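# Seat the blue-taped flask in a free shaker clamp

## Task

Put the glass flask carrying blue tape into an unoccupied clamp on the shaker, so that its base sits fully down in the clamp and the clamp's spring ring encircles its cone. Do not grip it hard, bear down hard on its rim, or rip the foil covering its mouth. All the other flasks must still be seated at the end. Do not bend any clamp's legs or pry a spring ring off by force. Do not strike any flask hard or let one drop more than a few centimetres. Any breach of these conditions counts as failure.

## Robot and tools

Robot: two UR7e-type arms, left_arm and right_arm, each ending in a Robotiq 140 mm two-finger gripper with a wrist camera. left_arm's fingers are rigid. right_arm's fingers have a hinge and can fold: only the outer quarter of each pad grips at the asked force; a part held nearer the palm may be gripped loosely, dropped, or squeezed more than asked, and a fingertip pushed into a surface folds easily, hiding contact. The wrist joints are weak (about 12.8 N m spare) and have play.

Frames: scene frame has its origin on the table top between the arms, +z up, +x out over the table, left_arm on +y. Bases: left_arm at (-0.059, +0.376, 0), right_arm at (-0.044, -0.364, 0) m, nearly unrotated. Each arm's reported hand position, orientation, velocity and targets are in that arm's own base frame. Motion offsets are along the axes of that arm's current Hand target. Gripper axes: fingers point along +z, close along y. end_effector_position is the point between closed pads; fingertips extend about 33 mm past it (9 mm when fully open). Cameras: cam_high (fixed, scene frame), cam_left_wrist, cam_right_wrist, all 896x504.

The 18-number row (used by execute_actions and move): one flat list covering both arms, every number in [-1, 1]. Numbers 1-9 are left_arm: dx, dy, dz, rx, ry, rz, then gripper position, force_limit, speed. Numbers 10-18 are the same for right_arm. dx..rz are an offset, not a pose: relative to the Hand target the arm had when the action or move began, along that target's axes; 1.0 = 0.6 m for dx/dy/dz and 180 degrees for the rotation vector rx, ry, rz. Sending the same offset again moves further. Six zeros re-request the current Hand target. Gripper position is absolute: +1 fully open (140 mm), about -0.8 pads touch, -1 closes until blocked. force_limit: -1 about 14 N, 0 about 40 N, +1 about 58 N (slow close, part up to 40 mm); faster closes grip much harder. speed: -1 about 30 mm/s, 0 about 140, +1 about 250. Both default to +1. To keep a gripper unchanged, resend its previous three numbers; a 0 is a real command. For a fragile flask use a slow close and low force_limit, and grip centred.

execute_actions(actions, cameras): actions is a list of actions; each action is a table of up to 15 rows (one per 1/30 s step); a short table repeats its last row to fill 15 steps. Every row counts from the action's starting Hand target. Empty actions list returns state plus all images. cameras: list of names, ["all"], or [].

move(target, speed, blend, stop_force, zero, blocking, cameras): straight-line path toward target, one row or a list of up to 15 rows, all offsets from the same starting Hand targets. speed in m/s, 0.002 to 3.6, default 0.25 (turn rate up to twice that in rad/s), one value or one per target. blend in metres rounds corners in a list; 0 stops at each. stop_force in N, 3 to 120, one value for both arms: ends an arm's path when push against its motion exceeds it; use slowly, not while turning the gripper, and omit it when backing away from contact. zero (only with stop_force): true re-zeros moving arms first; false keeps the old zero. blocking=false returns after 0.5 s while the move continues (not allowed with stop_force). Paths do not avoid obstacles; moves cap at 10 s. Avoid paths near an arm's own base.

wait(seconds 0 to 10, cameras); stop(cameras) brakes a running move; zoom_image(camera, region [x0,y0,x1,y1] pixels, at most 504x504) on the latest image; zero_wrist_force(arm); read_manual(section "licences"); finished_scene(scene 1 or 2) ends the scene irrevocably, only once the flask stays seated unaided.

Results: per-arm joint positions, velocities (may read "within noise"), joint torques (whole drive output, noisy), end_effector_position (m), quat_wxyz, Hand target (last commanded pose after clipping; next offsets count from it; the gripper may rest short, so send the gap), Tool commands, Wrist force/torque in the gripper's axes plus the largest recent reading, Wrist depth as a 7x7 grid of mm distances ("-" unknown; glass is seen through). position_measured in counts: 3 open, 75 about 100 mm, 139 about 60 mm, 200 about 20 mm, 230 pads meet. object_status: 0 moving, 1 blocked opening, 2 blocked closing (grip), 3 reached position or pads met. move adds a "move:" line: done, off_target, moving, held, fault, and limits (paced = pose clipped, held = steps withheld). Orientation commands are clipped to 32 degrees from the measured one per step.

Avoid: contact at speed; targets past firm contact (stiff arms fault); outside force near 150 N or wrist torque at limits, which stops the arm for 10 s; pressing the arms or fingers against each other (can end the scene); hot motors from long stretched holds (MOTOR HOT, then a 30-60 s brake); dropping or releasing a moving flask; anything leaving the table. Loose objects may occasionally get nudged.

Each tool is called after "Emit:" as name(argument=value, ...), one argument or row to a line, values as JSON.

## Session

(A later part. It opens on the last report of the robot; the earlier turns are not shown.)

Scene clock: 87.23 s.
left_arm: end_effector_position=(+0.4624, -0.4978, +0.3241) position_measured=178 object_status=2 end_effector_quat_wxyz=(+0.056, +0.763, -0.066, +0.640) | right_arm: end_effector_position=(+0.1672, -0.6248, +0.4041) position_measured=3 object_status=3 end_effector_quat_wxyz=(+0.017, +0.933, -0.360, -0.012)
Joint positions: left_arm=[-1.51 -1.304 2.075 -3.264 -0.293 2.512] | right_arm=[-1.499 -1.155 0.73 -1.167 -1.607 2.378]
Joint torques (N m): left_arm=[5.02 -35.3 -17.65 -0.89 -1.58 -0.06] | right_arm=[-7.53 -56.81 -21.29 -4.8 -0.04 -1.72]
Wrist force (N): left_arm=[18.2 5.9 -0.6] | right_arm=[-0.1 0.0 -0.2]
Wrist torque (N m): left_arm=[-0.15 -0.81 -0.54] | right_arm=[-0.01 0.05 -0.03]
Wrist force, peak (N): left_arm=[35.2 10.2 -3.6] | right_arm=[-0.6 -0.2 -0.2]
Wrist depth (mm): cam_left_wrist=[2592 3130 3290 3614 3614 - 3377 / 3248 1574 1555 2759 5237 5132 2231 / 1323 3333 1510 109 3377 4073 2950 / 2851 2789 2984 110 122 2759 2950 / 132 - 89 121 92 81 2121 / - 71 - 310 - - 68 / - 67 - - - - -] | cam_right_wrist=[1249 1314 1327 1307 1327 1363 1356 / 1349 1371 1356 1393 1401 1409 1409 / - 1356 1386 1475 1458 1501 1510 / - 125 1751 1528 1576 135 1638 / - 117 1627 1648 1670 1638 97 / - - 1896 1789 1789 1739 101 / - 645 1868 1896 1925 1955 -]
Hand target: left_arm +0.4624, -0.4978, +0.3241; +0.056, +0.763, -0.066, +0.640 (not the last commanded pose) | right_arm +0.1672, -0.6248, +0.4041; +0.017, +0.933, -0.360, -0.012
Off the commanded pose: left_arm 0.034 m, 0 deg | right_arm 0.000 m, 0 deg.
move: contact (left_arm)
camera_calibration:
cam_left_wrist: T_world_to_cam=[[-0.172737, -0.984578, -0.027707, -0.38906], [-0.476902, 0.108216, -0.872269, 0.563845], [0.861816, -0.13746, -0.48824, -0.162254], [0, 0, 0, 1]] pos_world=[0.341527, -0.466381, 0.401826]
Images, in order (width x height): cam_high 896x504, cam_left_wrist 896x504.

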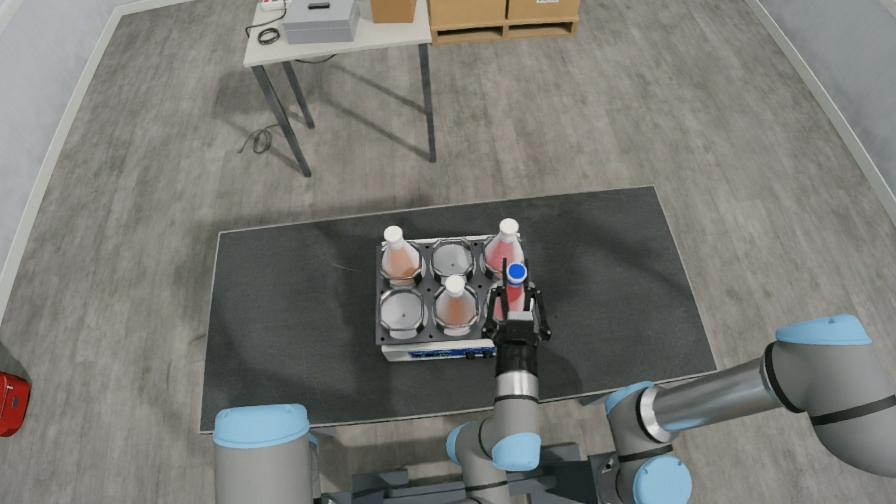

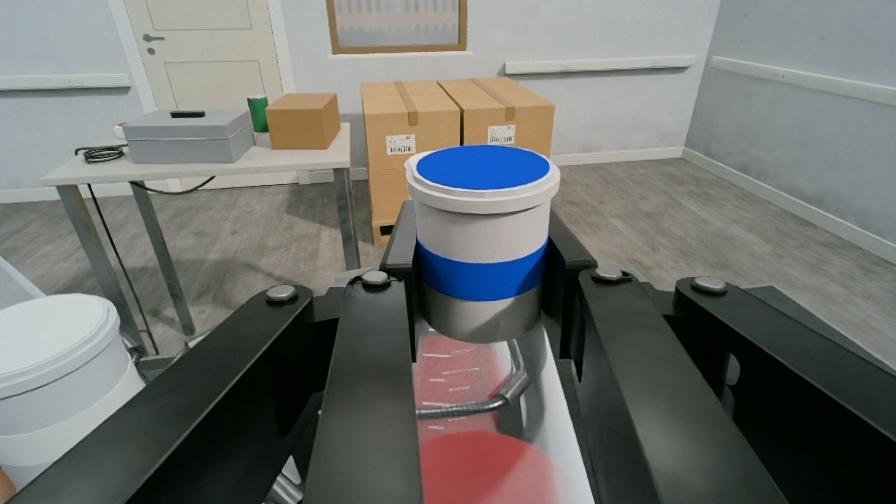

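Emit:
move(
  target=[0.012,0.0045,-0.002,0,0,0,-1,-0.05,-1,0,0,0,0,0,0,1,1,1],
  speed=0.03,
)

Emit:
move(
  target=[-0.07,0,0.0123,0,0,0,-1,-0.05,-1,0,0,0,0,0,0,1,1,1],
  speed=0.015,
  stop_force=46,
  zero=false,
  cameras=["cam_high","cam_left_wrist"],
)

Emit:
zoom_image(
  camera="cam_high",
  region=[475, 260, 545, 340],
)

Emit:
zoom_image(
  camera="cam_left_wrist",
  region=[380, 330, 640, 504],
)

Scene clock: 95.03 s.
left_arm: end_effector_position=(+0.4620, -0.5005, +0.3315) position_measured=178 object_status=2 end_effector_quat_wxyz=(+0.056, +0.763, -0.066, +0.640) | right_arm: end_effector_position=(+0.1672, -0.6248, +0.4041) position_measured=3 object_status=3 end_effector_quat_wxyz=(+0.017, +0.933, -0.360, -0.012)
Joint positions: left_arm=[-1.511 -1.313 2.062 -3.238 -0.292 2.509] | right_arm=[-1.499 -1.155 0.73 -1.167 -1.607 2.378]
Joint torques (N m): left_arm=[-14.36 -33.04 -15.15 -4.04 1 -1.92] | right_arm=[-7.59 -56.49 -21.76 -4.77 0.05 -1.61]
Wrist force (N): left_arm=[0.8 -3.8 1.1] | right_arm=[-0.2 -0.1 -0.1]
Wrist torque (N m): left_arm=[-0.05 -0.37 0.22] | right_arm=[-0.04 0.07 -0.02]
Wrist force, peak (N): left_arm=[18.7 6.0 -0.7] | right_arm=[-0.6 -0.3 -0.2]
Wrist depth (mm): cam_left_wrist=[3092 3092 3888 2619 2950 3948 - / 4752 1604 1635 2646 3055 - - / 3614 1410 1501 111 3515 3614 3468 / 2820 2730 2820 108 124 3092 2646 / 2444 - 89 121 92 81 2103 / - 71 - 292 - - 68 / - 67 - - - - -] | cam_right_wrist=[1236 1293 1300 1307 1320 1349 1341 / 1307 1393 1349 1363 1417 1409 1433 / - 1417 1449 1492 1484 1475 1528 / - 125 1409 1566 1557 135 1596 / - 117 1617 1659 1648 1670 97 / - - 1882 1789 1776 1814 101 / - 660 1955 1882 1896 1868 -]
Hand target: left_arm +0.4620, -0.5005, +0.3314; +0.056, +0.763, -0.066, +0.640 | right_arm +0.1672, -0.6248, +0.4041; +0.017, +0.933, -0.360, -0.012
Off the commanded pose: left_arm 0.000 m, 0 deg | right_arm 0.000 m, 0 deg.
move: done

Scene clock: 96.73 s.
left_arm: end_effector_position=(+0.4619, -0.5005, +0.3227) position_measured=178 object_status=2 end_effector_quat_wxyz=(+0.057, +0.763, -0.066, +0.640) | right_arm: end_effector_position=(+0.1672, -0.6248, +0.4041) position_measured=3 object_status=3 end_effector_quat_wxyz=(+0.017, +0.933, -0.360, -0.012)
Joint positions: left_arm=[-1.511 -1.297 2.07 -3.263 -0.292 2.509] | right_arm=[-1.499 -1.155 0.73 -1.167 -1.607 2.378]
Joint torques (N m): left_arm=[-6.19 -29.62 -15.47 0.05 -2.16 -0.77] | right_arm=[-7.67 -57.44 -21.94 -4.71 0.23 -1.73]
Wrist force (N): left_arm=[30.0 -1.0 -3.0] | right_arm=[-0.2 -0.3 0.0]
Wrist torque (N m): left_arm=[-0.16 -1.11 -0.08] | right_arm=[-0.08 0.07 -0.02]
Wrist force, peak (N): left_arm=[44.7 2.8 -6.6] | right_arm=[-0.6 -0.4 -0.1]
Wrist depth (mm): cam_left_wrist=[2950 3290 - - 3515 3774 2516 / 3290 3019 1699 2759 4666 4139 - / 3468 1711 1565 108 3422 3422 - / 2789 2376 3019 108 120 2759 2619 / 132 - 89 119 92 82 2103 / - 71 - 311 - - 68 / - 67 - - - - -] | cam_right_wrist=[1280 1314 1287 1334 1307 1349 1334 / 1417 1356 1320 1409 1393 1441 1433 / - 1356 1371 1484 1475 1519 1519 / - 125 1519 1547 1596 135 1576 / - 117 1716 1670 1648 1648 97 / - - 1716 1704 1776 1801 101 / - 669 2050 1751 1911 1955 -]
Hand target: left_arm +0.4619, -0.5005, +0.3227; +0.057, +0.763, -0.066, +0.640 (not the last commanded pose) | right_arm +0.1672, -0.6248, +0.4041; +0.017, +0.933, -0.360, -0.012
Off the commanded pose: left_arm 0.034 m, 0 deg | right_arm 0.000 m, 0 deg.
move: contact (left_arm)
camera_calibration:
cam_left_wrist: T_world_to_cam=[[-0.172573, -0.98462, -0.0272543, -0.392082], [-0.476864, 0.107726, -0.872351, 0.562514], [0.86187, -0.137547, -0.48812, -0.163072], [0, 0, 0, 1]] pos_world=[0.341126, -0.469079, 0.400425]
Images, in order (width x height): cam_high 896x504, cam_left_wrist 896x504.

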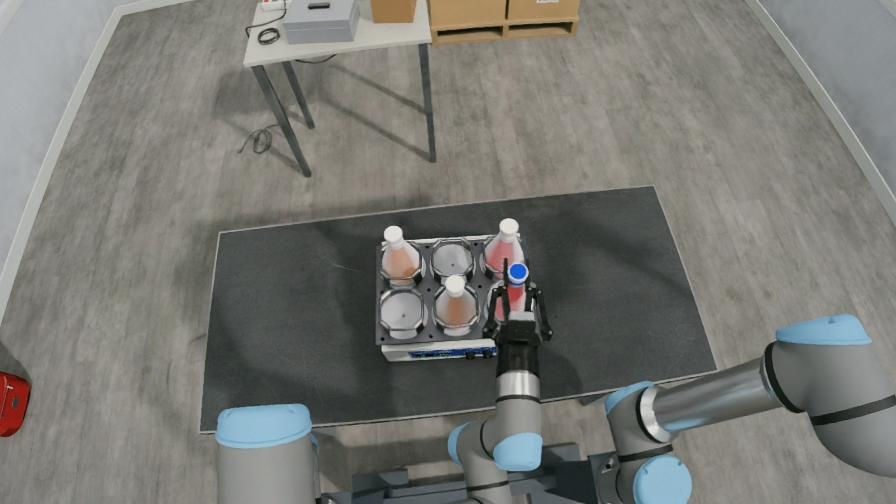

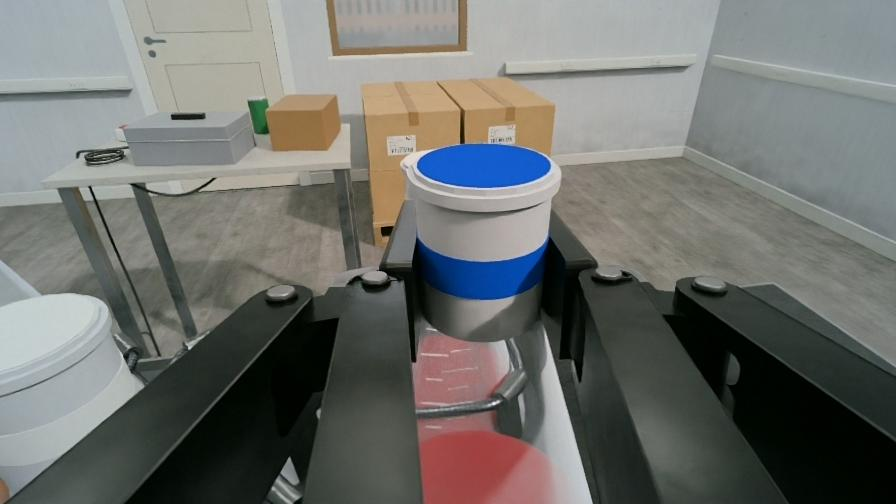

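Scaled by 6.300 from the camera's 896x504 image, which has a finer 1280x720 frame.

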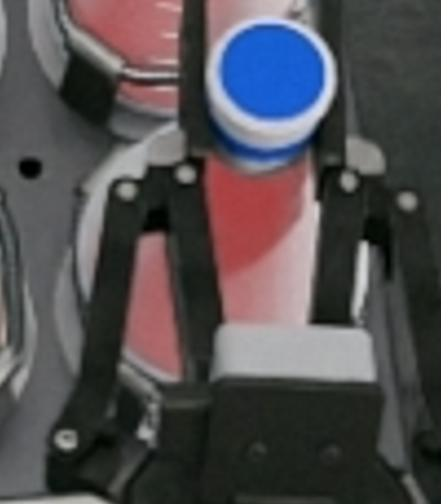

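Scaled by 1.938 from the camera's 896x504 image, which has a finer 1280x720 frame.

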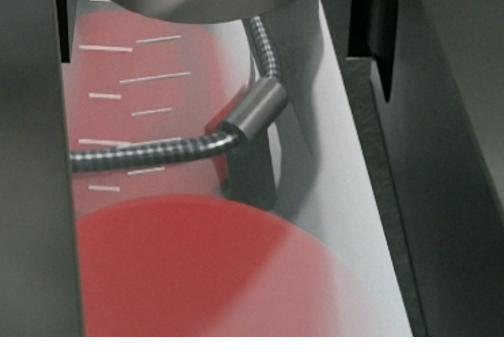

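Emit:
move(
  target=[
    [-0.001,0,0.0137,0,-0.0172,0,-1,-0.05,-1,0,0,0,0,0,0,1,1,1],
    [-0.0088,0,-0.012,0,0.0172,0,-1,-0.05,-1,0,0,0,0,0,0,1,1,1],
    [-0.0082,0.0133,0.0014,0,0,0.0172,-1,-0.05,-1,0,0,0,0,0,0,1,1,1],
    [-0.0098,-0.0133,0.0017,0,0,-0.0172,-1,-0.05,-1,0,0,0,0,0,0,1,1,1],
  ],
  speed=0.02,
  stop_force=54,
  zero=false,
  cameras=["cam_high","cam_left_wrist"],
)

Emit:
zoom_image(
  camera="cam_high",
  region=[475, 260, 545, 340],
)

Emit:
zoom_image(
  camera="cam_left_wrist",
  region=[380, 330, 640, 504],
)

Scene clock: 106.90 s.
left_arm: end_effector_position=(+0.4560, -0.4994, +0.3190) position_measured=178 object_status=2 end_effector_quat_wxyz=(+0.058, +0.751, -0.065, +0.655) | right_arm: end_effector_position=(+0.1672, -0.6248, +0.4041) position_measured=3 object_status=3 end_effector_quat_wxyz=(+0.017, +0.933, -0.360, -0.012)
Joint positions: left_arm=[-1.528 -1.251 2.08 -3.405 -0.255 2.589] | right_arm=[-1.499 -1.155 0.73 -1.167 -1.607 2.378]
Joint torques (N m): left_arm=[11.4 -18.75 7.03 1.95 -7.64 1.17] | right_arm=[-7.66 -57.06 -22.53 -4.76 0.57 -1.65]
Wrist force (N): left_arm=[59.3 5.6 4.3] | right_arm=[-0.4 -0.2 0.0]
Wrist torque (N m): left_arm=[-0.05 -1.76 -0.54] | right_arm=[-0.06 0.11 -0.02]
Wrist force, peak (N): left_arm=[65.6 6.3 9.5] | right_arm=[-0.6 -0.4 -0.2]
Wrist depth (mm): cam_left_wrist=[3092 3092 2916 4349 - - 2820 / - 3377 3468 3208 3948 - 3719 / 1458 1380 1518 112 3719 4842 - / 3092 3168 3333 110 122 2984 2789 / 128 - 89 120 92 81 2271 / - 71 - 310 - - 68 / - 67 - - - - -] | cam_right_wrist=[- 1274 1293 1341 1300 1320 1341 / 1349 1349 1378 1349 1417 1409 1433 / 527 1433 1466 1466 1475 1492 1528 / - 126 1519 1576 1576 138 1576 / - 117 1670 1659 1670 1638 97 / - - 1704 1751 1789 1789 101 / - 667 1841 2102 1896 1955 -]
Hand target: left_arm +0.4560, -0.4994, +0.3191; +0.058, +0.751, -0.065, +0.655 (not the last commanded pose) | right_arm +0.1672, -0.6248, +0.4041; +0.017, +0.933, -0.360, -0.012
Off the commanded pose: left_arm 0.010 m, 4 deg | right_arm 0.000 m, 0 deg.
move: contact (left_arm); path passed 1 of 4 targets
camera_calibration:
cam_left_wrist: T_world_to_cam=[[-0.171265, -0.984851, -0.0271347, -0.392834], [-0.442483, 0.101497, -0.891014, 0.543563], [0.880271, -0.140593, -0.453163, -0.180668], [0, 0, 0, 1]] pos_world=[0.332276, -0.467453, 0.391791]
Images, in order (width x height): cam_high 896x504, cam_left_wrist 896x504.

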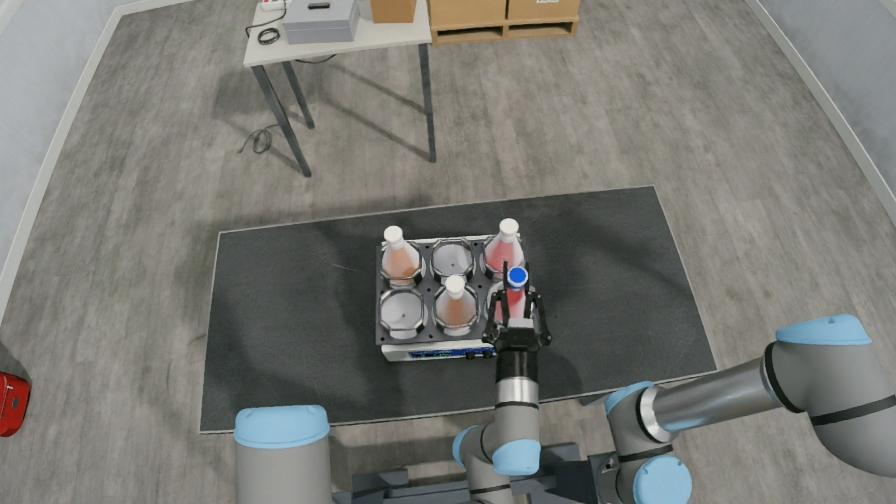

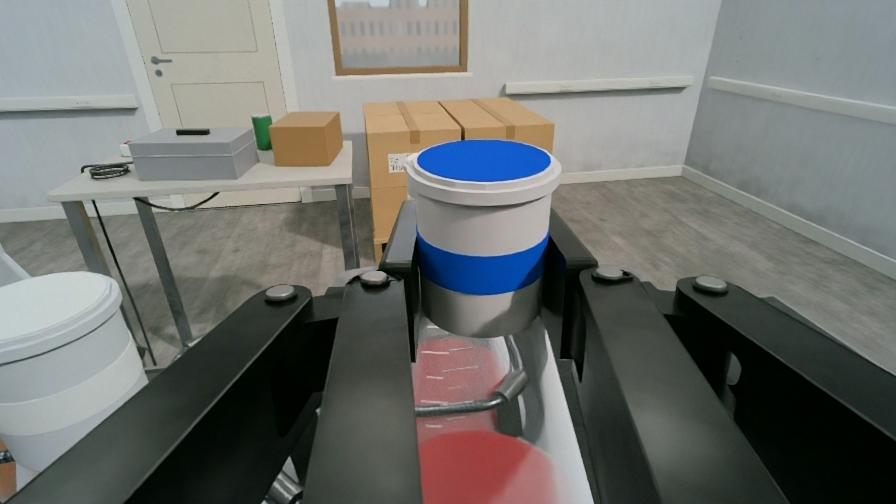

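Scaled by 6.300 from the camera's 896x504 image, which has a finer 1280x720 frame.

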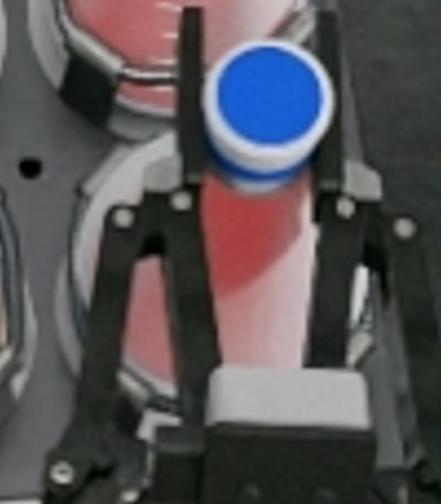

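Scaled by 1.938 from the camera's 896x504 image, which has a finer 1280x720 frame.

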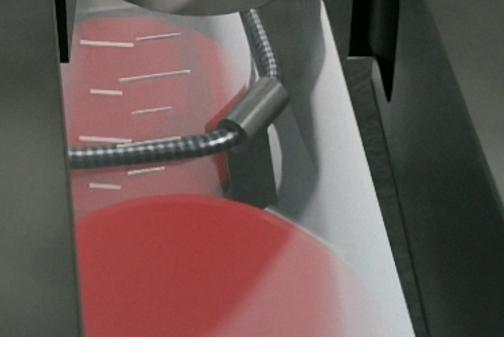

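Emit:
move(
  target=[0.0045,0,0.004,0,-0.006,0,-1,-0.05,-1,0,0,0,0,0,0,1,1,1],
  speed=0.03,
)

Emit:
move(
  target=[
    [-0.005,0.0133,0.0091,0,-0.0112,0.0172,-1,-0.05,-1,0,0,0,0,0,0,1,1,1],
    [-0.006,-0.0133,0.0091,0,-0.0112,-0.0172,-1,-0.05,-1,0,0,0,0,0,0,1,1,1],
    [-0.006,0,0.0225,0,-0.0284,0,-1,-0.05,-1,0,0,0,0,0,0,1,1,1],
  ],
  speed=0.02,
  stop_force=54,
  zero=false,
  cameras=["cam_high","cam_left_wrist"],
)

Emit:
zoom_image(
  camera="cam_high",
  region=[475, 260, 545, 340],
)

Emit:
zoom_image(
  camera="cam_left_wrist",
  region=[380, 330, 640, 504],
)

Scene clock: 114.33 s.
left_arm: end_effector_position=(+0.4588, -0.4998, +0.3215) position_measured=178 object_status=2 end_effector_quat_wxyz=(+0.057, +0.757, -0.065, +0.648) end_effector_velocity=(+0.001, +0.001, +0.000) end_effector_angular_velocity=(+0.000, -0.002, +0.002) | right_arm: end_effector_position=(+0.1672, -0.6248, +0.4041) position_measured=3 object_status=3 end_effector_quat_wxyz=(+0.017, +0.933, -0.360, -0.012)
Joint positions: left_arm=[-1.52 -1.276 2.076 -3.332 -0.272 2.547] | right_arm=[-1.499 -1.155 0.73 -1.167 -1.607 2.378]
Joint velocities: left_arm=[0.001 0.002 0 -0.005 0.002 0.004] | right_arm=[within noise]
Joint torques (N m): left_arm=[-0.48 -13.54 -14.47 -0.99 0.96 1.06] | right_arm=[-7.51 -57.44 -22.02 -4.85 0.86 -1.75]
Wrist force (N): left_arm=[15.9 1.7 -1.2] | right_arm=[-0.5 -0.2 0.1]
Wrist torque (N m): left_arm=[-0.10 -0.84 -0.37] | right_arm=[-0.06 0.13 -0.02]
Wrist force, peak (N): left_arm=[59.5 6.0 4.4] | right_arm=[-0.6 -0.4 -0.1]
Wrist depth (mm): cam_left_wrist=[2883 3208 3290 4073 - - - / 2950 3333 1645 2759 4073 - 2883 / 1442 1337 1510 111 3666 4139 2984 / 3092 2950 3092 109 124 2883 2467 / 134 - 89 121 92 81 2121 / - 71 - 308 - - 68 / - 67 - - - - -] | cam_right_wrist=[- 1334 1307 1327 1320 1341 1341 / 1341 1349 1356 1320 1401 1409 1449 / 525 1417 1458 1458 1475 1484 1528 / - 125 1484 1576 1596 139 1586 / - 117 1670 1648 1617 1638 97 / - - 1727 1789 1801 1814 102 / - 671 1896 1925 1896 2002 -]
Hand target: left_arm +0.4587, -0.4999, +0.3214; +0.057, +0.757, -0.066, +0.648 | right_arm +0.1672, -0.6248, +0.4041; +0.017, +0.933, -0.360, -0.012
Off the commanded pose: left_arm 0.000 m, 0 deg | right_arm 0.000 m, 0 deg.
move: done

Scene clock: 118.67 s.
left_arm: end_effector_position=(+0.4638, -0.4989, +0.3173) position_measured=178 object_status=2 end_effector_quat_wxyz=(+0.060, +0.768, -0.062, +0.634) | right_arm: end_effector_position=(+0.1672, -0.6248, +0.4041) position_measured=3 object_status=3 end_effector_quat_wxyz=(+0.017, +0.933, -0.360, -0.012)
Joint positions: left_arm=[-1.505 -1.303 2.077 -3.237 -0.305 2.471] | right_arm=[-1.499 -1.155 0.73 -1.167 -1.607 2.378]
Joint torques (N m): left_arm=[-1.21 11.29 -0.51 7.34 -2.11 -0.75] | right_arm=[-7.51 -56.53 -22.33 -4.8 1.12 -1.74]
Wrist force (N): left_arm=[58.8 13.1 -17.9] | right_arm=[-0.4 -0.2 -0.2]
Wrist torque (N m): left_arm=[-0.14 -1.94 -0.26] | right_arm=[-0.07 0.10 -0.02]
Wrist force, peak (N): left_arm=[61.2 18.1 -15.1] | right_arm=[-0.7 -0.4 -0.1]
Wrist depth (mm): cam_left_wrist=[2789 3168 2984 - 3515 3719 - / 3422 1395 1565 2916 4073 3019 3092 / 1450 3168 3377 111 3666 3719 - / 2619 2759 2851 112 122 2883 2820 / 128 - 89 121 92 81 2021 / - 71 - 291 - - 68 / - 67 - - - - -] | cam_right_wrist=[1236 1300 1300 1314 1334 1341 1386 / 1320 1371 1378 1371 1401 1425 1449 / - 1363 1425 1449 1458 1510 1475 / - 125 1557 1557 1576 135 1586 / - 117 1670 1659 1681 1648 97 / - - 1841 1764 - 1828 102 / - 671 2156 1940 1940 1970 -]
Hand target: left_arm +0.4638, -0.4989, +0.3173; +0.060, +0.768, -0.062, +0.634 (not the last commanded pose) | right_arm +0.1672, -0.6248, +0.4041; +0.017, +0.933, -0.360, -0.012
Off the commanded pose: left_arm 0.008 m, 3 deg | right_arm 0.000 m, 0 deg.
move: contact (left_arm); path passed 1 of 3 targets
camera_calibration:
cam_left_wrist: T_world_to_cam=[[-0.170645, -0.985232, -0.0140934, -0.395725], [-0.4914, 0.0974921, -0.86546, 0.557949], [0.854053, -0.140761, -0.500779, -0.161044], [0, 0, 0, 1]] pos_world=[0.344188, -0.466945, 0.396658]
Images, in order (width x height): cam_high 896x504, cam_left_wrist 896x504.

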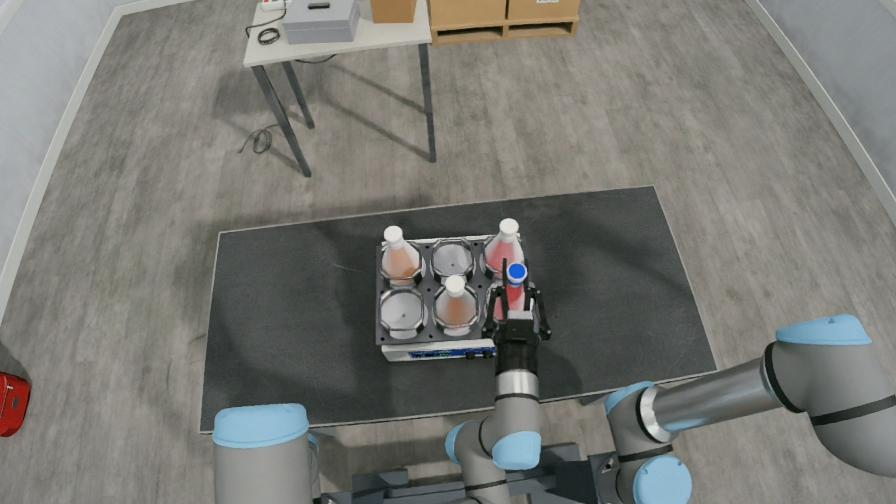

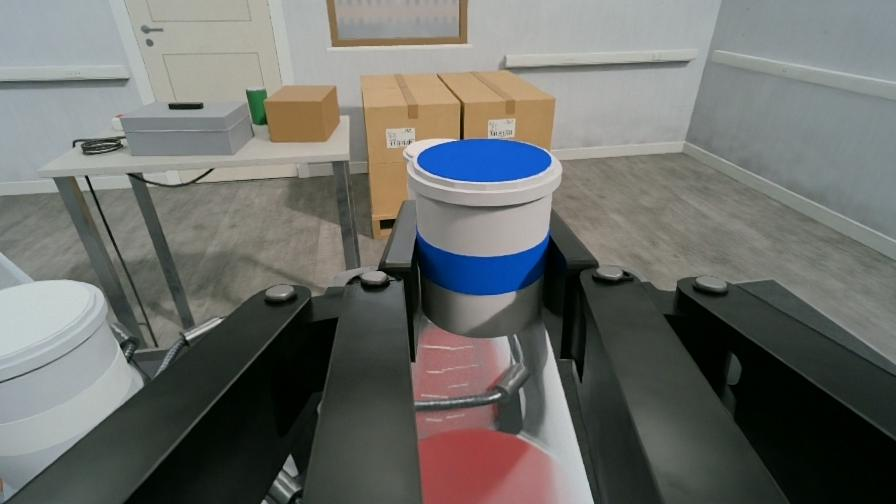

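Scaled by 6.300 from the camera's 896x504 image, which has a finer 1280x720 frame.

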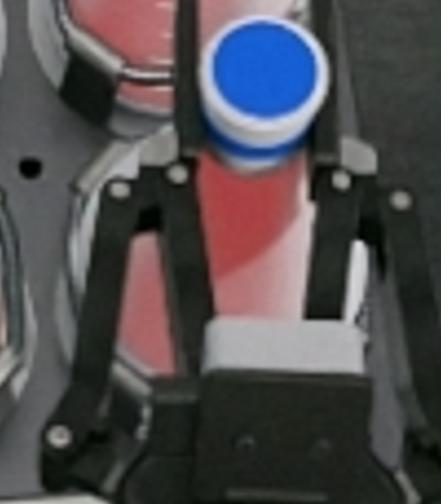

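Scaled by 1.938 from the camera's 896x504 image, which has a finer 1280x720 frame.

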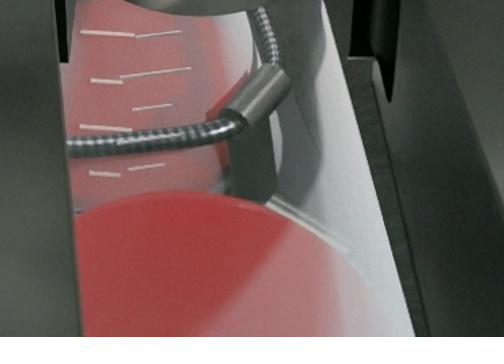

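Emit:
move(
  target=[0.004,0.003,-0.003,0,0.002,0.004,-1,-0.05,-1,0,0,0,0,0,0,1,1,1],
  speed=0.03,
)

Emit:
move(
  target=[-0.0055,0.0235,-0.006,0,0.008,0.029,-1,-0.05,-1,0,0,0,0,0,0,1,1,1],
  speed=0.02,
  stop_force=56,
  zero=false,
  cameras=["cam_high","cam_left_wrist"],
)

Emit:
zoom_image(
  camera="cam_high",
  region=[475, 260, 545, 340],
)

Emit:
zoom_image(
  camera="cam_left_wrist",
  region=[380, 330, 640, 504],
)

Scene clock: 125.50 s.
left_arm: end_effector_position=(+0.4622, -0.5005, +0.3200) position_measured=178 object_status=2 end_effector_quat_wxyz=(+0.057, +0.766, -0.066, +0.637) | right_arm: end_effector_position=(+0.1672, -0.6248, +0.4041) position_measured=3 object_status=3 end_effector_quat_wxyz=(+0.017, +0.933, -0.360, -0.012)
Joint positions: left_arm=[-1.51 -1.301 2.073 -3.242 -0.298 2.49] | right_arm=[-1.499 -1.155 0.73 -1.167 -1.607 2.378]
Joint torques (N m): left_arm=[-7.56 -12.21 -15.12 -0.65 -1.83 -0.85] | right_arm=[-7.69 -57.01 -22.28 -4.85 1.28 -1.66]
Wrist force (N): left_arm=[18.9 -2.2 0.9] | right_arm=[-0.4 -0.3 -0.1]
Wrist torque (N m): left_arm=[-0.12 -0.83 -0.12] | right_arm=[-0.09 0.10 -0.02]
Wrist force, peak (N): left_arm=[59.3 13.0 -17.6] | right_arm=[-0.6 -0.5 -0.3]
Wrist depth (mm): cam_left_wrist=[- 3055 3019 - 3774 - 2566 / 3290 1442 1518 2730 3948 4207 3019 / 1475 3422 3290 112 3422 3774 - / 2592 2516 2984 111 2566 2701 2646 / 130 - 89 119 92 81 1989 / - 71 - 293 - - 68 / - 67 - - - - -] | cam_right_wrist=[1393 1280 1287 1320 1363 1327 1356 / 1307 1349 1363 1393 1409 1433 1458 / - 1334 1458 1441 1449 1519 1538 / - 125 1528 1547 1557 138 1606 / - 117 1716 1670 1659 1659 97 / - - 1727 1776 1776 1828 101 / - 674 1896 1925 1925 1896 -]
Hand target: left_arm +0.4622, -0.5004, +0.3200; +0.057, +0.766, -0.066, +0.637 | right_arm +0.1672, -0.6248, +0.4041; +0.017, +0.933, -0.360, -0.012
Off the commanded pose: left_arm 0.000 m, 0 deg | right_arm 0.000 m, 0 deg.
move: done

Scene clock: 128.53 s.
left_arm: end_effector_position=(+0.4570, -0.5108, +0.3181) position_measured=178 object_status=2 end_effector_quat_wxyz=(+0.034, +0.757, -0.093, +0.646) | right_arm: end_effector_position=(+0.1672, -0.6248, +0.4041) position_measured=3 object_status=3 end_effector_quat_wxyz=(+0.017, +0.933, -0.360, -0.012)
Joint positions: left_arm=[-1.524 -1.264 2.055 -3.289 -0.274 2.587] | right_arm=[-1.499 -1.155 0.73 -1.167 -1.607 2.378]
Joint torques (N m): left_arm=[0.35 -13.11 7.22 7.25 -14.1 0.93] | right_arm=[-7.1 -57.02 -22.39 -4.94 1.4 -1.71]
Wrist force (N): left_arm=[63.4 -16.3 5.0] | right_arm=[-0.4 -0.1 -0.2]
Wrist torque (N m): left_arm=[-0.16 -1.78 -0.03] | right_arm=[-0.04 0.10 -0.02]
Wrist force, peak (N): left_arm=[65.3 -20.9 6.1] | right_arm=[-0.6 -0.3 -0.1]
Wrist depth (mm): cam_left_wrist=[4666 3208 4424 - 3614 4073 - / 3333 3290 3055 2730 2984 4424 - / - 1395 1518 111 3564 3666 - / 3333 3055 3377 110 122 2566 2421 / 2673 - 89 121 92 81 583 / - 71 - 290 - - 68 / - 67 - - - - -] | cam_right_wrist=[1042 1300 1417 1314 1327 1334 1341 / 1320 1378 1409 1386 1401 1425 1433 / - 1425 1466 1449 1449 1466 1441 / - 125 1475 1566 1566 138 1566 / - 117 1606 1693 1638 1693 97 / - - 1841 1739 1814 1801 102 / - - 1925 1896 1911 1955 -]
Hand target: left_arm +0.4570, -0.5109, +0.3180; +0.034, +0.757, -0.093, +0.646 (not the last commanded pose) | right_arm +0.1672, -0.6248, +0.4041; +0.017, +0.933, -0.360, -0.012
Off the commanded pose: left_arm 0.003 m, 1 deg | right_arm 0.000 m, 0 deg.
move: contact (left_arm)
camera_calibration:
cam_left_wrist: T_world_to_cam=[[-0.183264, -0.978185, -0.0978218, -0.372595], [-0.453896, 0.172461, -0.874206, 0.58044], [0.872005, -0.115809, -0.4756, -0.16006], [0, 0, 0, 1]] pos_world=[0.33475, -0.483106, 0.394851]
Images, in order (width x height): cam_high 896x504, cam_left_wrist 896x504.

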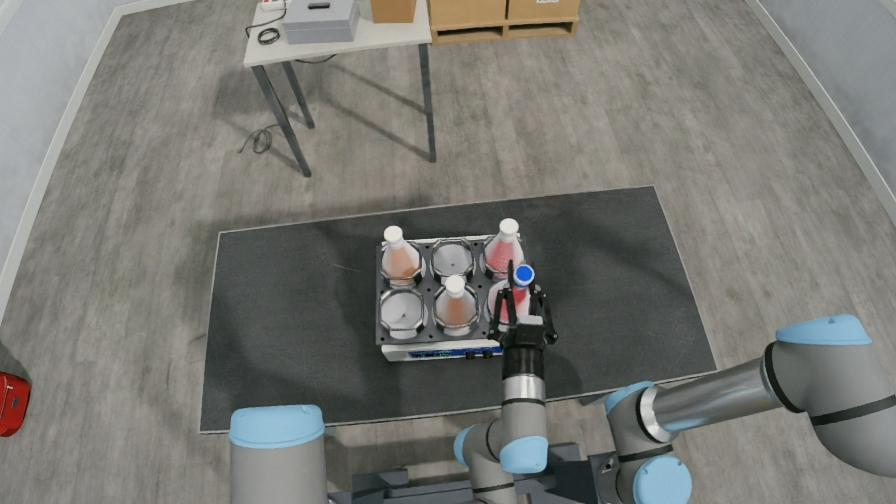

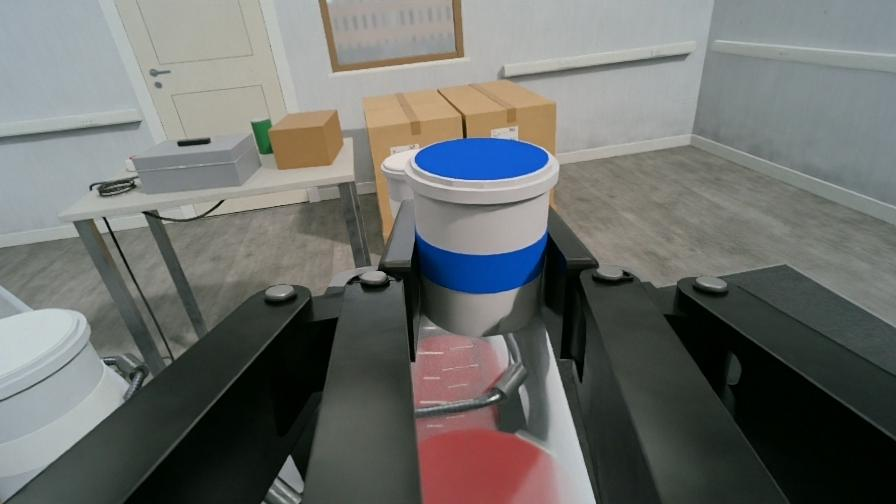

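Scaled by 6.300 from the camera's 896x504 image, which has a finer 1280x720 frame.

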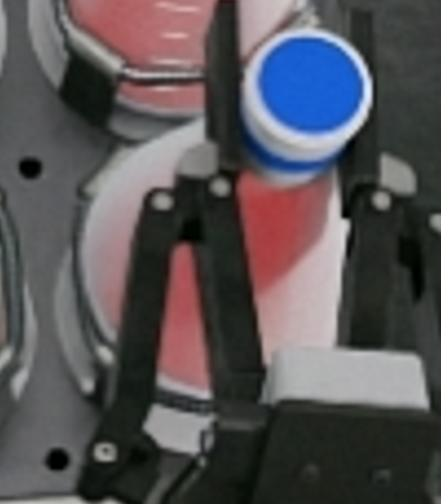

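Scaled by 1.938 from the camera's 896x504 image, which has a finer 1280x720 frame.

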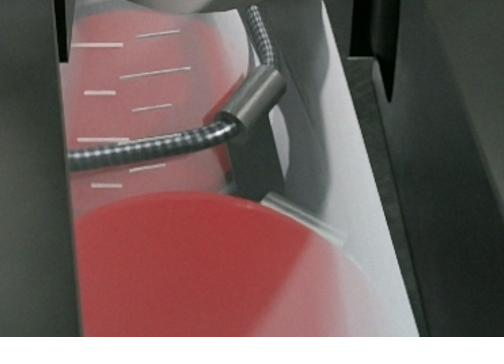

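Emit:
move(
  target=[0.002,-0.008,-0.001,0,0,-0.01,-1,-0.05,-1,0,0,0,0,0,0,1,1,1],
  speed=0.03,
)

Emit:
move(
  target=[-0.008,-0.018,0.003,0,-0.008,-0.026,-1,-0.05,-1,0,0,0,0,0,0,1,1,1],
  speed=0.02,
  stop_force=56,
  zero=false,
  cameras=["cam_high","cam_left_wrist"],
)

Emit:
zoom_image(
  camera="cam_high",
  region=[475, 260, 545, 340],
)

Emit:
zoom_image(
  camera="cam_left_wrist",
  region=[380, 330, 640, 504],
)

Scene clock: 136.67 s.
left_arm: end_effector_position=(+0.4574, -0.5062, +0.3195) position_measured=178 object_status=2 end_effector_quat_wxyz=(+0.044, +0.758, -0.081, +0.645) | right_arm: end_effector_position=(+0.1672, -0.6248, +0.4041) position_measured=3 object_status=3 end_effector_quat_wxyz=(+0.017, +0.933, -0.360, -0.012)
Joint positions: left_arm=[-1.523 -1.275 2.065 -3.292 -0.276 2.558] | right_arm=[-1.499 -1.155 0.73 -1.167 -1.607 2.378]
Joint torques (N m): left_arm=[9.88 -26.07 -16.63 1.55 -2.18 0.84] | right_arm=[-7.22 -56.12 -21.73 -4.84 1.63 -1.63]
Wrist force (N): left_arm=[22.8 -2.9 2.2] | right_arm=[-0.4 -0.3 -0.2]
Wrist torque (N m): left_arm=[0.03 -0.89 0.33] | right_arm=[-0.09 0.11 -0.02]
Wrist force, peak (N): left_arm=[63.8 -16.5 5.0] | right_arm=[-0.5 -0.5 0.0]
Wrist depth (mm): cam_left_wrist=[- 3092 - 4349 - 3208 - / - 3333 1677 2851 - 5832 3333 / 2730 1358 1466 111 3719 3614 3208 / 3092 3130 3208 109 124 2619 2701 / 1527 - 89 119 92 82 605 / - 71 - 296 - - 68 / - 67 - - - - -] | cam_right_wrist=[1261 1334 1314 1314 1320 1409 1356 / 1334 1341 1378 1363 1417 1425 1441 / - 1386 1458 1466 1475 1475 1528 / - 125 1458 1538 1586 135 1586 / - 117 1596 1681 1659 1670 97 / - - 1911 1727 1841 1868 102 / - 655 1868 1814 1925 1955 -]
Hand target: left_arm +0.4575, -0.5062, +0.3196; +0.044, +0.758, -0.081, +0.646 | right_arm +0.1672, -0.6248, +0.4041; +0.017, +0.933, -0.360, -0.012
Off the commanded pose: left_arm 0.000 m, 0 deg | right_arm 0.000 m, 0 deg.
move: done

Scene clock: 139.37 s.
left_arm: end_effector_position=(+0.4595, -0.4988, +0.3165) position_measured=178 object_status=2 end_effector_quat_wxyz=(+0.062, +0.766, -0.060, +0.637) | right_arm: end_effector_position=(+0.1672, -0.6248, +0.4041) position_measured=3 object_status=3 end_effector_quat_wxyz=(+0.017, +0.933, -0.360, -0.012)
Joint positions: left_arm=[-1.515 -1.299 2.085 -3.252 -0.292 2.469] | right_arm=[-1.499 -1.155 0.73 -1.167 -1.607 2.378]
Joint torques (N m): left_arm=[-10.29 11.24 -0.12 2.45 -3.47 -0.72] | right_arm=[-7.74 -56.99 -22.37 -4.81 1.71 -1.7]
Wrist force (N): left_arm=[64.6 10.5 0.6] | right_arm=[-0.5 -0.1 -0.2]
Wrist torque (N m): left_arm=[-0.15 -1.80 0.01] | right_arm=[-0.05 0.13 -0.03]
Wrist force, peak (N): left_arm=[67.8 14.9 2.0] | right_arm=[-0.6 -0.4 0.0]
Wrist depth (mm): cam_left_wrist=[- 3168 3515 - 3515 - - / 3290 1501 1624 2619 - - - / 3208 3422 3377 111 3614 3888 2883 / 2541 2759 2984 112 122 2592 2883 / 127 - 89 122 92 81 2121 / - 71 - 290 - - 68 / - 67 - - - - -] | cam_right_wrist=[1261 1320 1314 1320 1327 1356 1327 / 1341 1349 1386 1401 1441 1417 1425 / - 1425 1441 1449 1492 1484 1519 / - 126 1510 1528 1557 138 1547 / - 117 - 1617 1659 1670 97 / - - 1854 - 1801 1828 101 / - 671 1925 1764 1955 1911 -]
Hand target: left_arm +0.4595, -0.4988, +0.3165; +0.062, +0.766, -0.060, +0.637 (not the last commanded pose) | right_arm +0.1672, -0.6248, +0.4041; +0.017, +0.933, -0.360, -0.012
Off the commanded pose: left_arm 0.004 m, 1 deg | right_arm 0.000 m, 0 deg.
move: contact (left_arm)
camera_calibration:
cam_left_wrist: T_world_to_cam=[[-0.170384, -0.985321, -0.0105496, -0.397693], [-0.484382, 0.0930741, -0.869892, 0.551167], [0.858105, -0.143106, -0.49313, -0.163314], [0, 0, 0, 1]] pos_world=[0.339355, -0.466526, 0.394725]
Images, in order (width x height): cam_high 896x504, cam_left_wrist 896x504.

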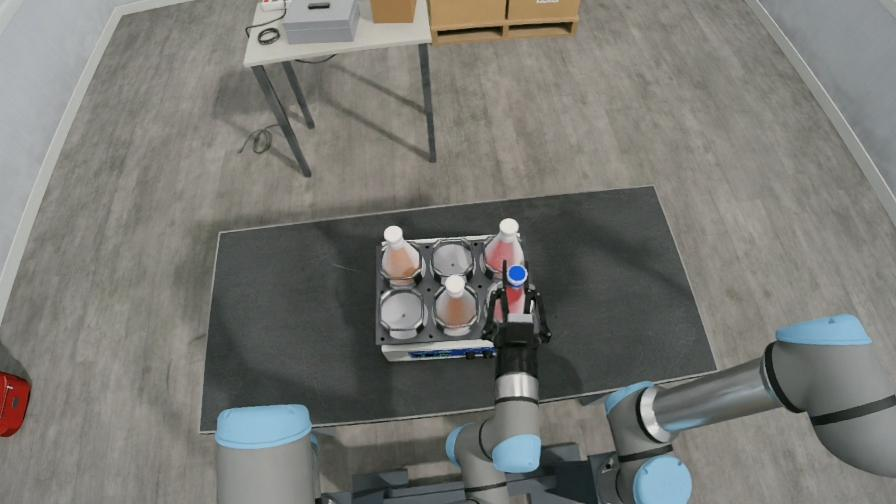

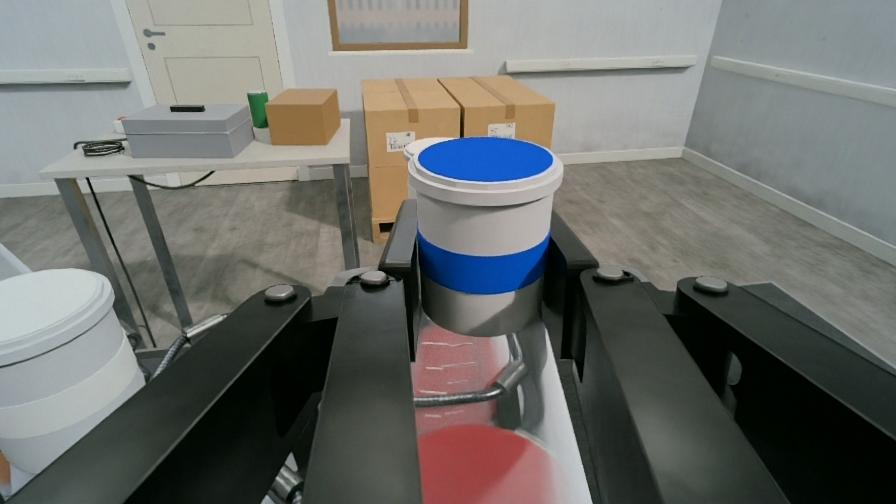

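Scaled by 6.300 from the camera's 896x504 image, which has a finer 1280x720 frame.

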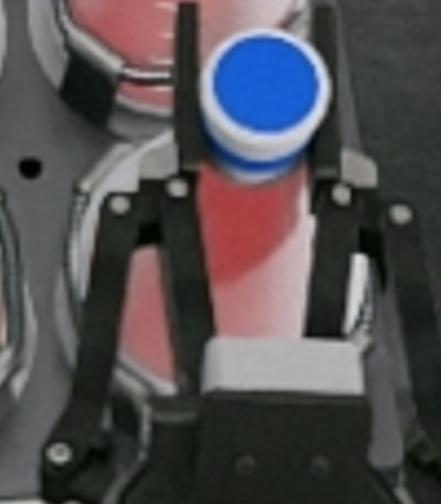

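Scaled by 1.938 from the camera's 896x504 image, which has a finer 1280x720 frame.

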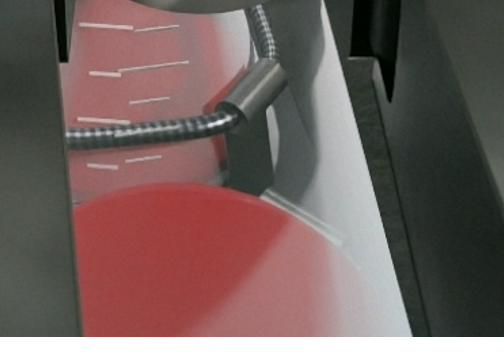

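Emit:
move(
  target=[0.001,0.005,0.003,0,-0.002,0.008,-1,-0.05,-1,0,0,0,0,0,0,1,1,1],
  speed=0.03,
)

Emit:
move(
  target=[
    [-0.004,0.014,0.012,0,-0.017,0.018,-1,-0.05,-1,0,0,0,0,0,0,1,1,1],
    [-0.008,-0.005,0.0,0,0,-0.004,-1,-0.05,-1,0,0,0,0,0,0,1,1,1],
    [-0.012,0.008,0.002,0,0,0.01,-1,-0.05,-1,0,0,0,0,0,0,1,1,1],
  ],
  speed=0.02,
  stop_force=62,
  zero=false,
  cameras=["cam_high","cam_left_wrist"],
)

Emit:
zoom_image(
  camera="cam_high",
  region=[475, 260, 545, 340],
)

Emit:
zoom_image(
  camera="cam_left_wrist",
  region=[380, 330, 640, 504],
)

Scene clock: 144.67 s.
left_arm: end_effector_position=(+0.4609, -0.5022, +0.3168) position_measured=178 object_status=2 end_effector_quat_wxyz=(+0.054, +0.767, -0.070, +0.636) | right_arm: end_effector_position=(+0.1672, -0.6248, +0.4041) position_measured=3 object_status=3 end_effector_quat_wxyz=(+0.017, +0.933, -0.360, -0.012)
Joint positions: left_arm=[-1.512 -1.299 2.074 -3.231 -0.299 2.485] | right_arm=[-1.499 -1.155 0.73 -1.167 -1.607 2.378]
Joint torques (N m): left_arm=[5.82 -1.1 -3.53 0.75 -9.01 -0.79] | right_arm=[-7.41 -56.46 -21.8 -4.76 1.98 -1.84]
Wrist force (N): left_arm=[40.7 -9.1 -10.2] | right_arm=[-0.4 -0.2 -0.2]
Wrist torque (N m): left_arm=[-0.15 -1.47 0.15] | right_arm=[-0.07 0.10 -0.03]
Wrist force, peak (N): left_arm=[65.0 10.5 0.6] | right_arm=[-0.5 -0.5 -0.2]
Wrist depth (mm): cam_left_wrist=[2984 3290 2566 - 3614 - - / - 1666 1604 2646 3019 3830 - / 1492 3719 1466 111 116 3948 - / 2789 2673 3055 110 122 2646 2673 / 131 - 89 121 92 81 2103 / - 71 - 287 - - 68 / - 67 - - - - -] | cam_right_wrist=[1267 1314 1293 1287 1320 1300 1320 / 1320 1349 1538 1417 1409 1401 1433 / - 1417 1449 1475 1441 1492 1501 / - 125 1510 1510 1576 138 1606 / - 117 1334 1648 1670 1704 97 / - 811 1764 1764 1801 1854 102 / - 653 1911 2252 1940 1925 -]
Hand target: left_arm +0.4609, -0.5021, +0.3168; +0.054, +0.767, -0.070, +0.636 | right_arm +0.1672, -0.6248, +0.4041; +0.017, +0.933, -0.360, -0.012
Off the commanded pose: left_arm 0.000 m, 0 deg | right_arm 0.000 m, 0 deg.
move: done

Scene clock: 147.93 s.
left_arm: end_effector_position=(+0.4658, -0.5098, +0.3137) position_measured=178 object_status=2 end_effector_quat_wxyz=(+0.036, +0.780, -0.089, +0.619) | right_arm: end_effector_position=(+0.1672, -0.6248, +0.4041) position_measured=3 object_status=3 end_effector_quat_wxyz=(+0.017, +0.933, -0.360, -0.012)
Joint positions: left_arm=[-1.497 -1.32 2.044 -3.091 -0.338 2.452] | right_arm=[-1.499 -1.155 0.73 -1.167 -1.607 2.378]
Joint torques (N m): left_arm=[4.84 -7.94 -1.57 9.35 -12.9 -0.81] | right_arm=[-7.41 -56.86 -23.11 -4.87 2.18 -1.75]
Wrist force (N): left_arm=[71.3 -12.7 -7.5] | right_arm=[-0.4 -0.4 -0.4]
Wrist torque (N m): left_arm=[-0.03 -2.03 0.03] | right_arm=[-0.11 0.10 -0.03]
Wrist force, peak (N): left_arm=[77.9 -11.4 -1.0] | right_arm=[-0.6 -0.4 -0.1]
Wrist depth (mm): cam_left_wrist=[3774 3168 3422 3666 3888 3614 2789 / 3168 1372 1518 2592 2820 4277 - / 3468 3377 3377 110 3208 3130 2984 / 2851 2673 2851 111 125 2398 2333 / 2312 - 89 122 92 81 552 / - 71 - 283 - - 68 / - 68 - - - - -] | cam_right_wrist=[1242 1287 1314 1307 1307 1327 1349 / 1242 1363 1378 1356 1371 1433 1401 / - 841 1449 1510 1501 1510 1501 / - 125 1557 1576 1566 138 1596 / - 117 1627 1659 1681 - 97 / - - 1670 1764 1789 1854 101 / - 665 1896 1986 1955 1970 -]
Hand target: left_arm +0.4657, -0.5098, +0.3136; +0.036, +0.780, -0.089, +0.619 (not the last commanded pose) | right_arm +0.1672, -0.6248, +0.4041; +0.017, +0.933, -0.360, -0.012
Off the commanded pose: left_arm 0.008 m, 3 deg | right_arm 0.000 m, 0 deg.
move: contact (left_arm); path passed 0 of 3 targets
camera_calibration:
cam_left_wrist: T_world_to_cam=[[-0.18442, -0.979311, -0.0833027, -0.375002], [-0.516669, 0.168699, -0.839401, 0.596781], [0.836087, -0.111762, -0.537091, -0.131511], [0, 0, 0, 1]] pos_world=[0.349135, -0.482618, 0.399066]
Images, in order (width x height): cam_high 896x504, cam_left_wrist 896x504.

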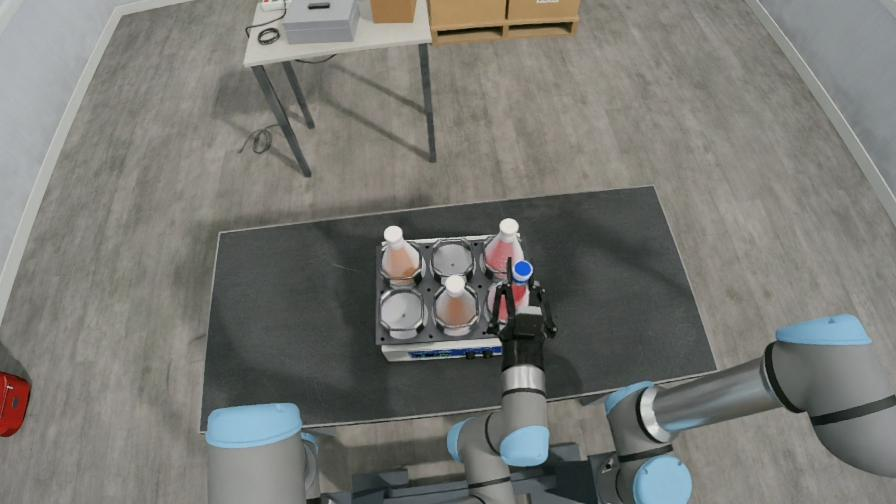

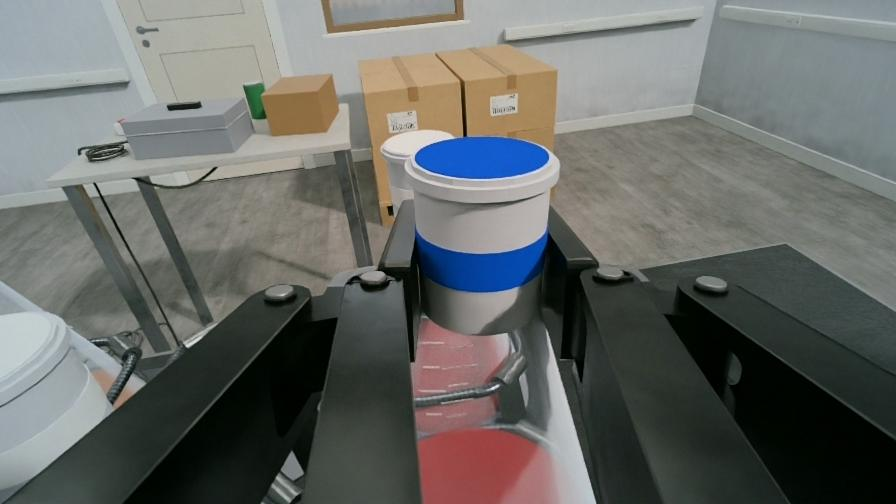

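Scaled by 6.300 from the camera's 896x504 image, which has a finer 1280x720 frame.

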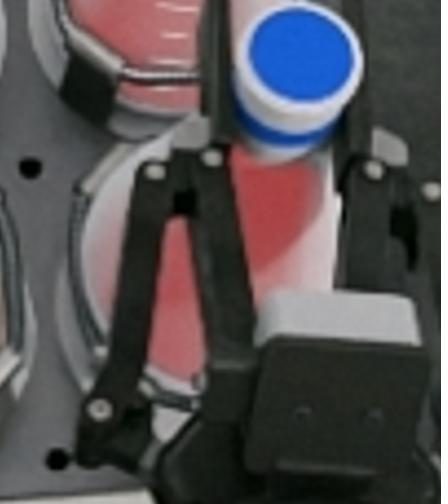

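Scaled by 1.938 from the camera's 896x504 image, which has a finer 1280x720 frame.

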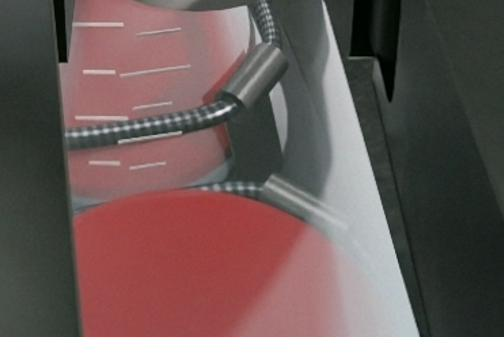

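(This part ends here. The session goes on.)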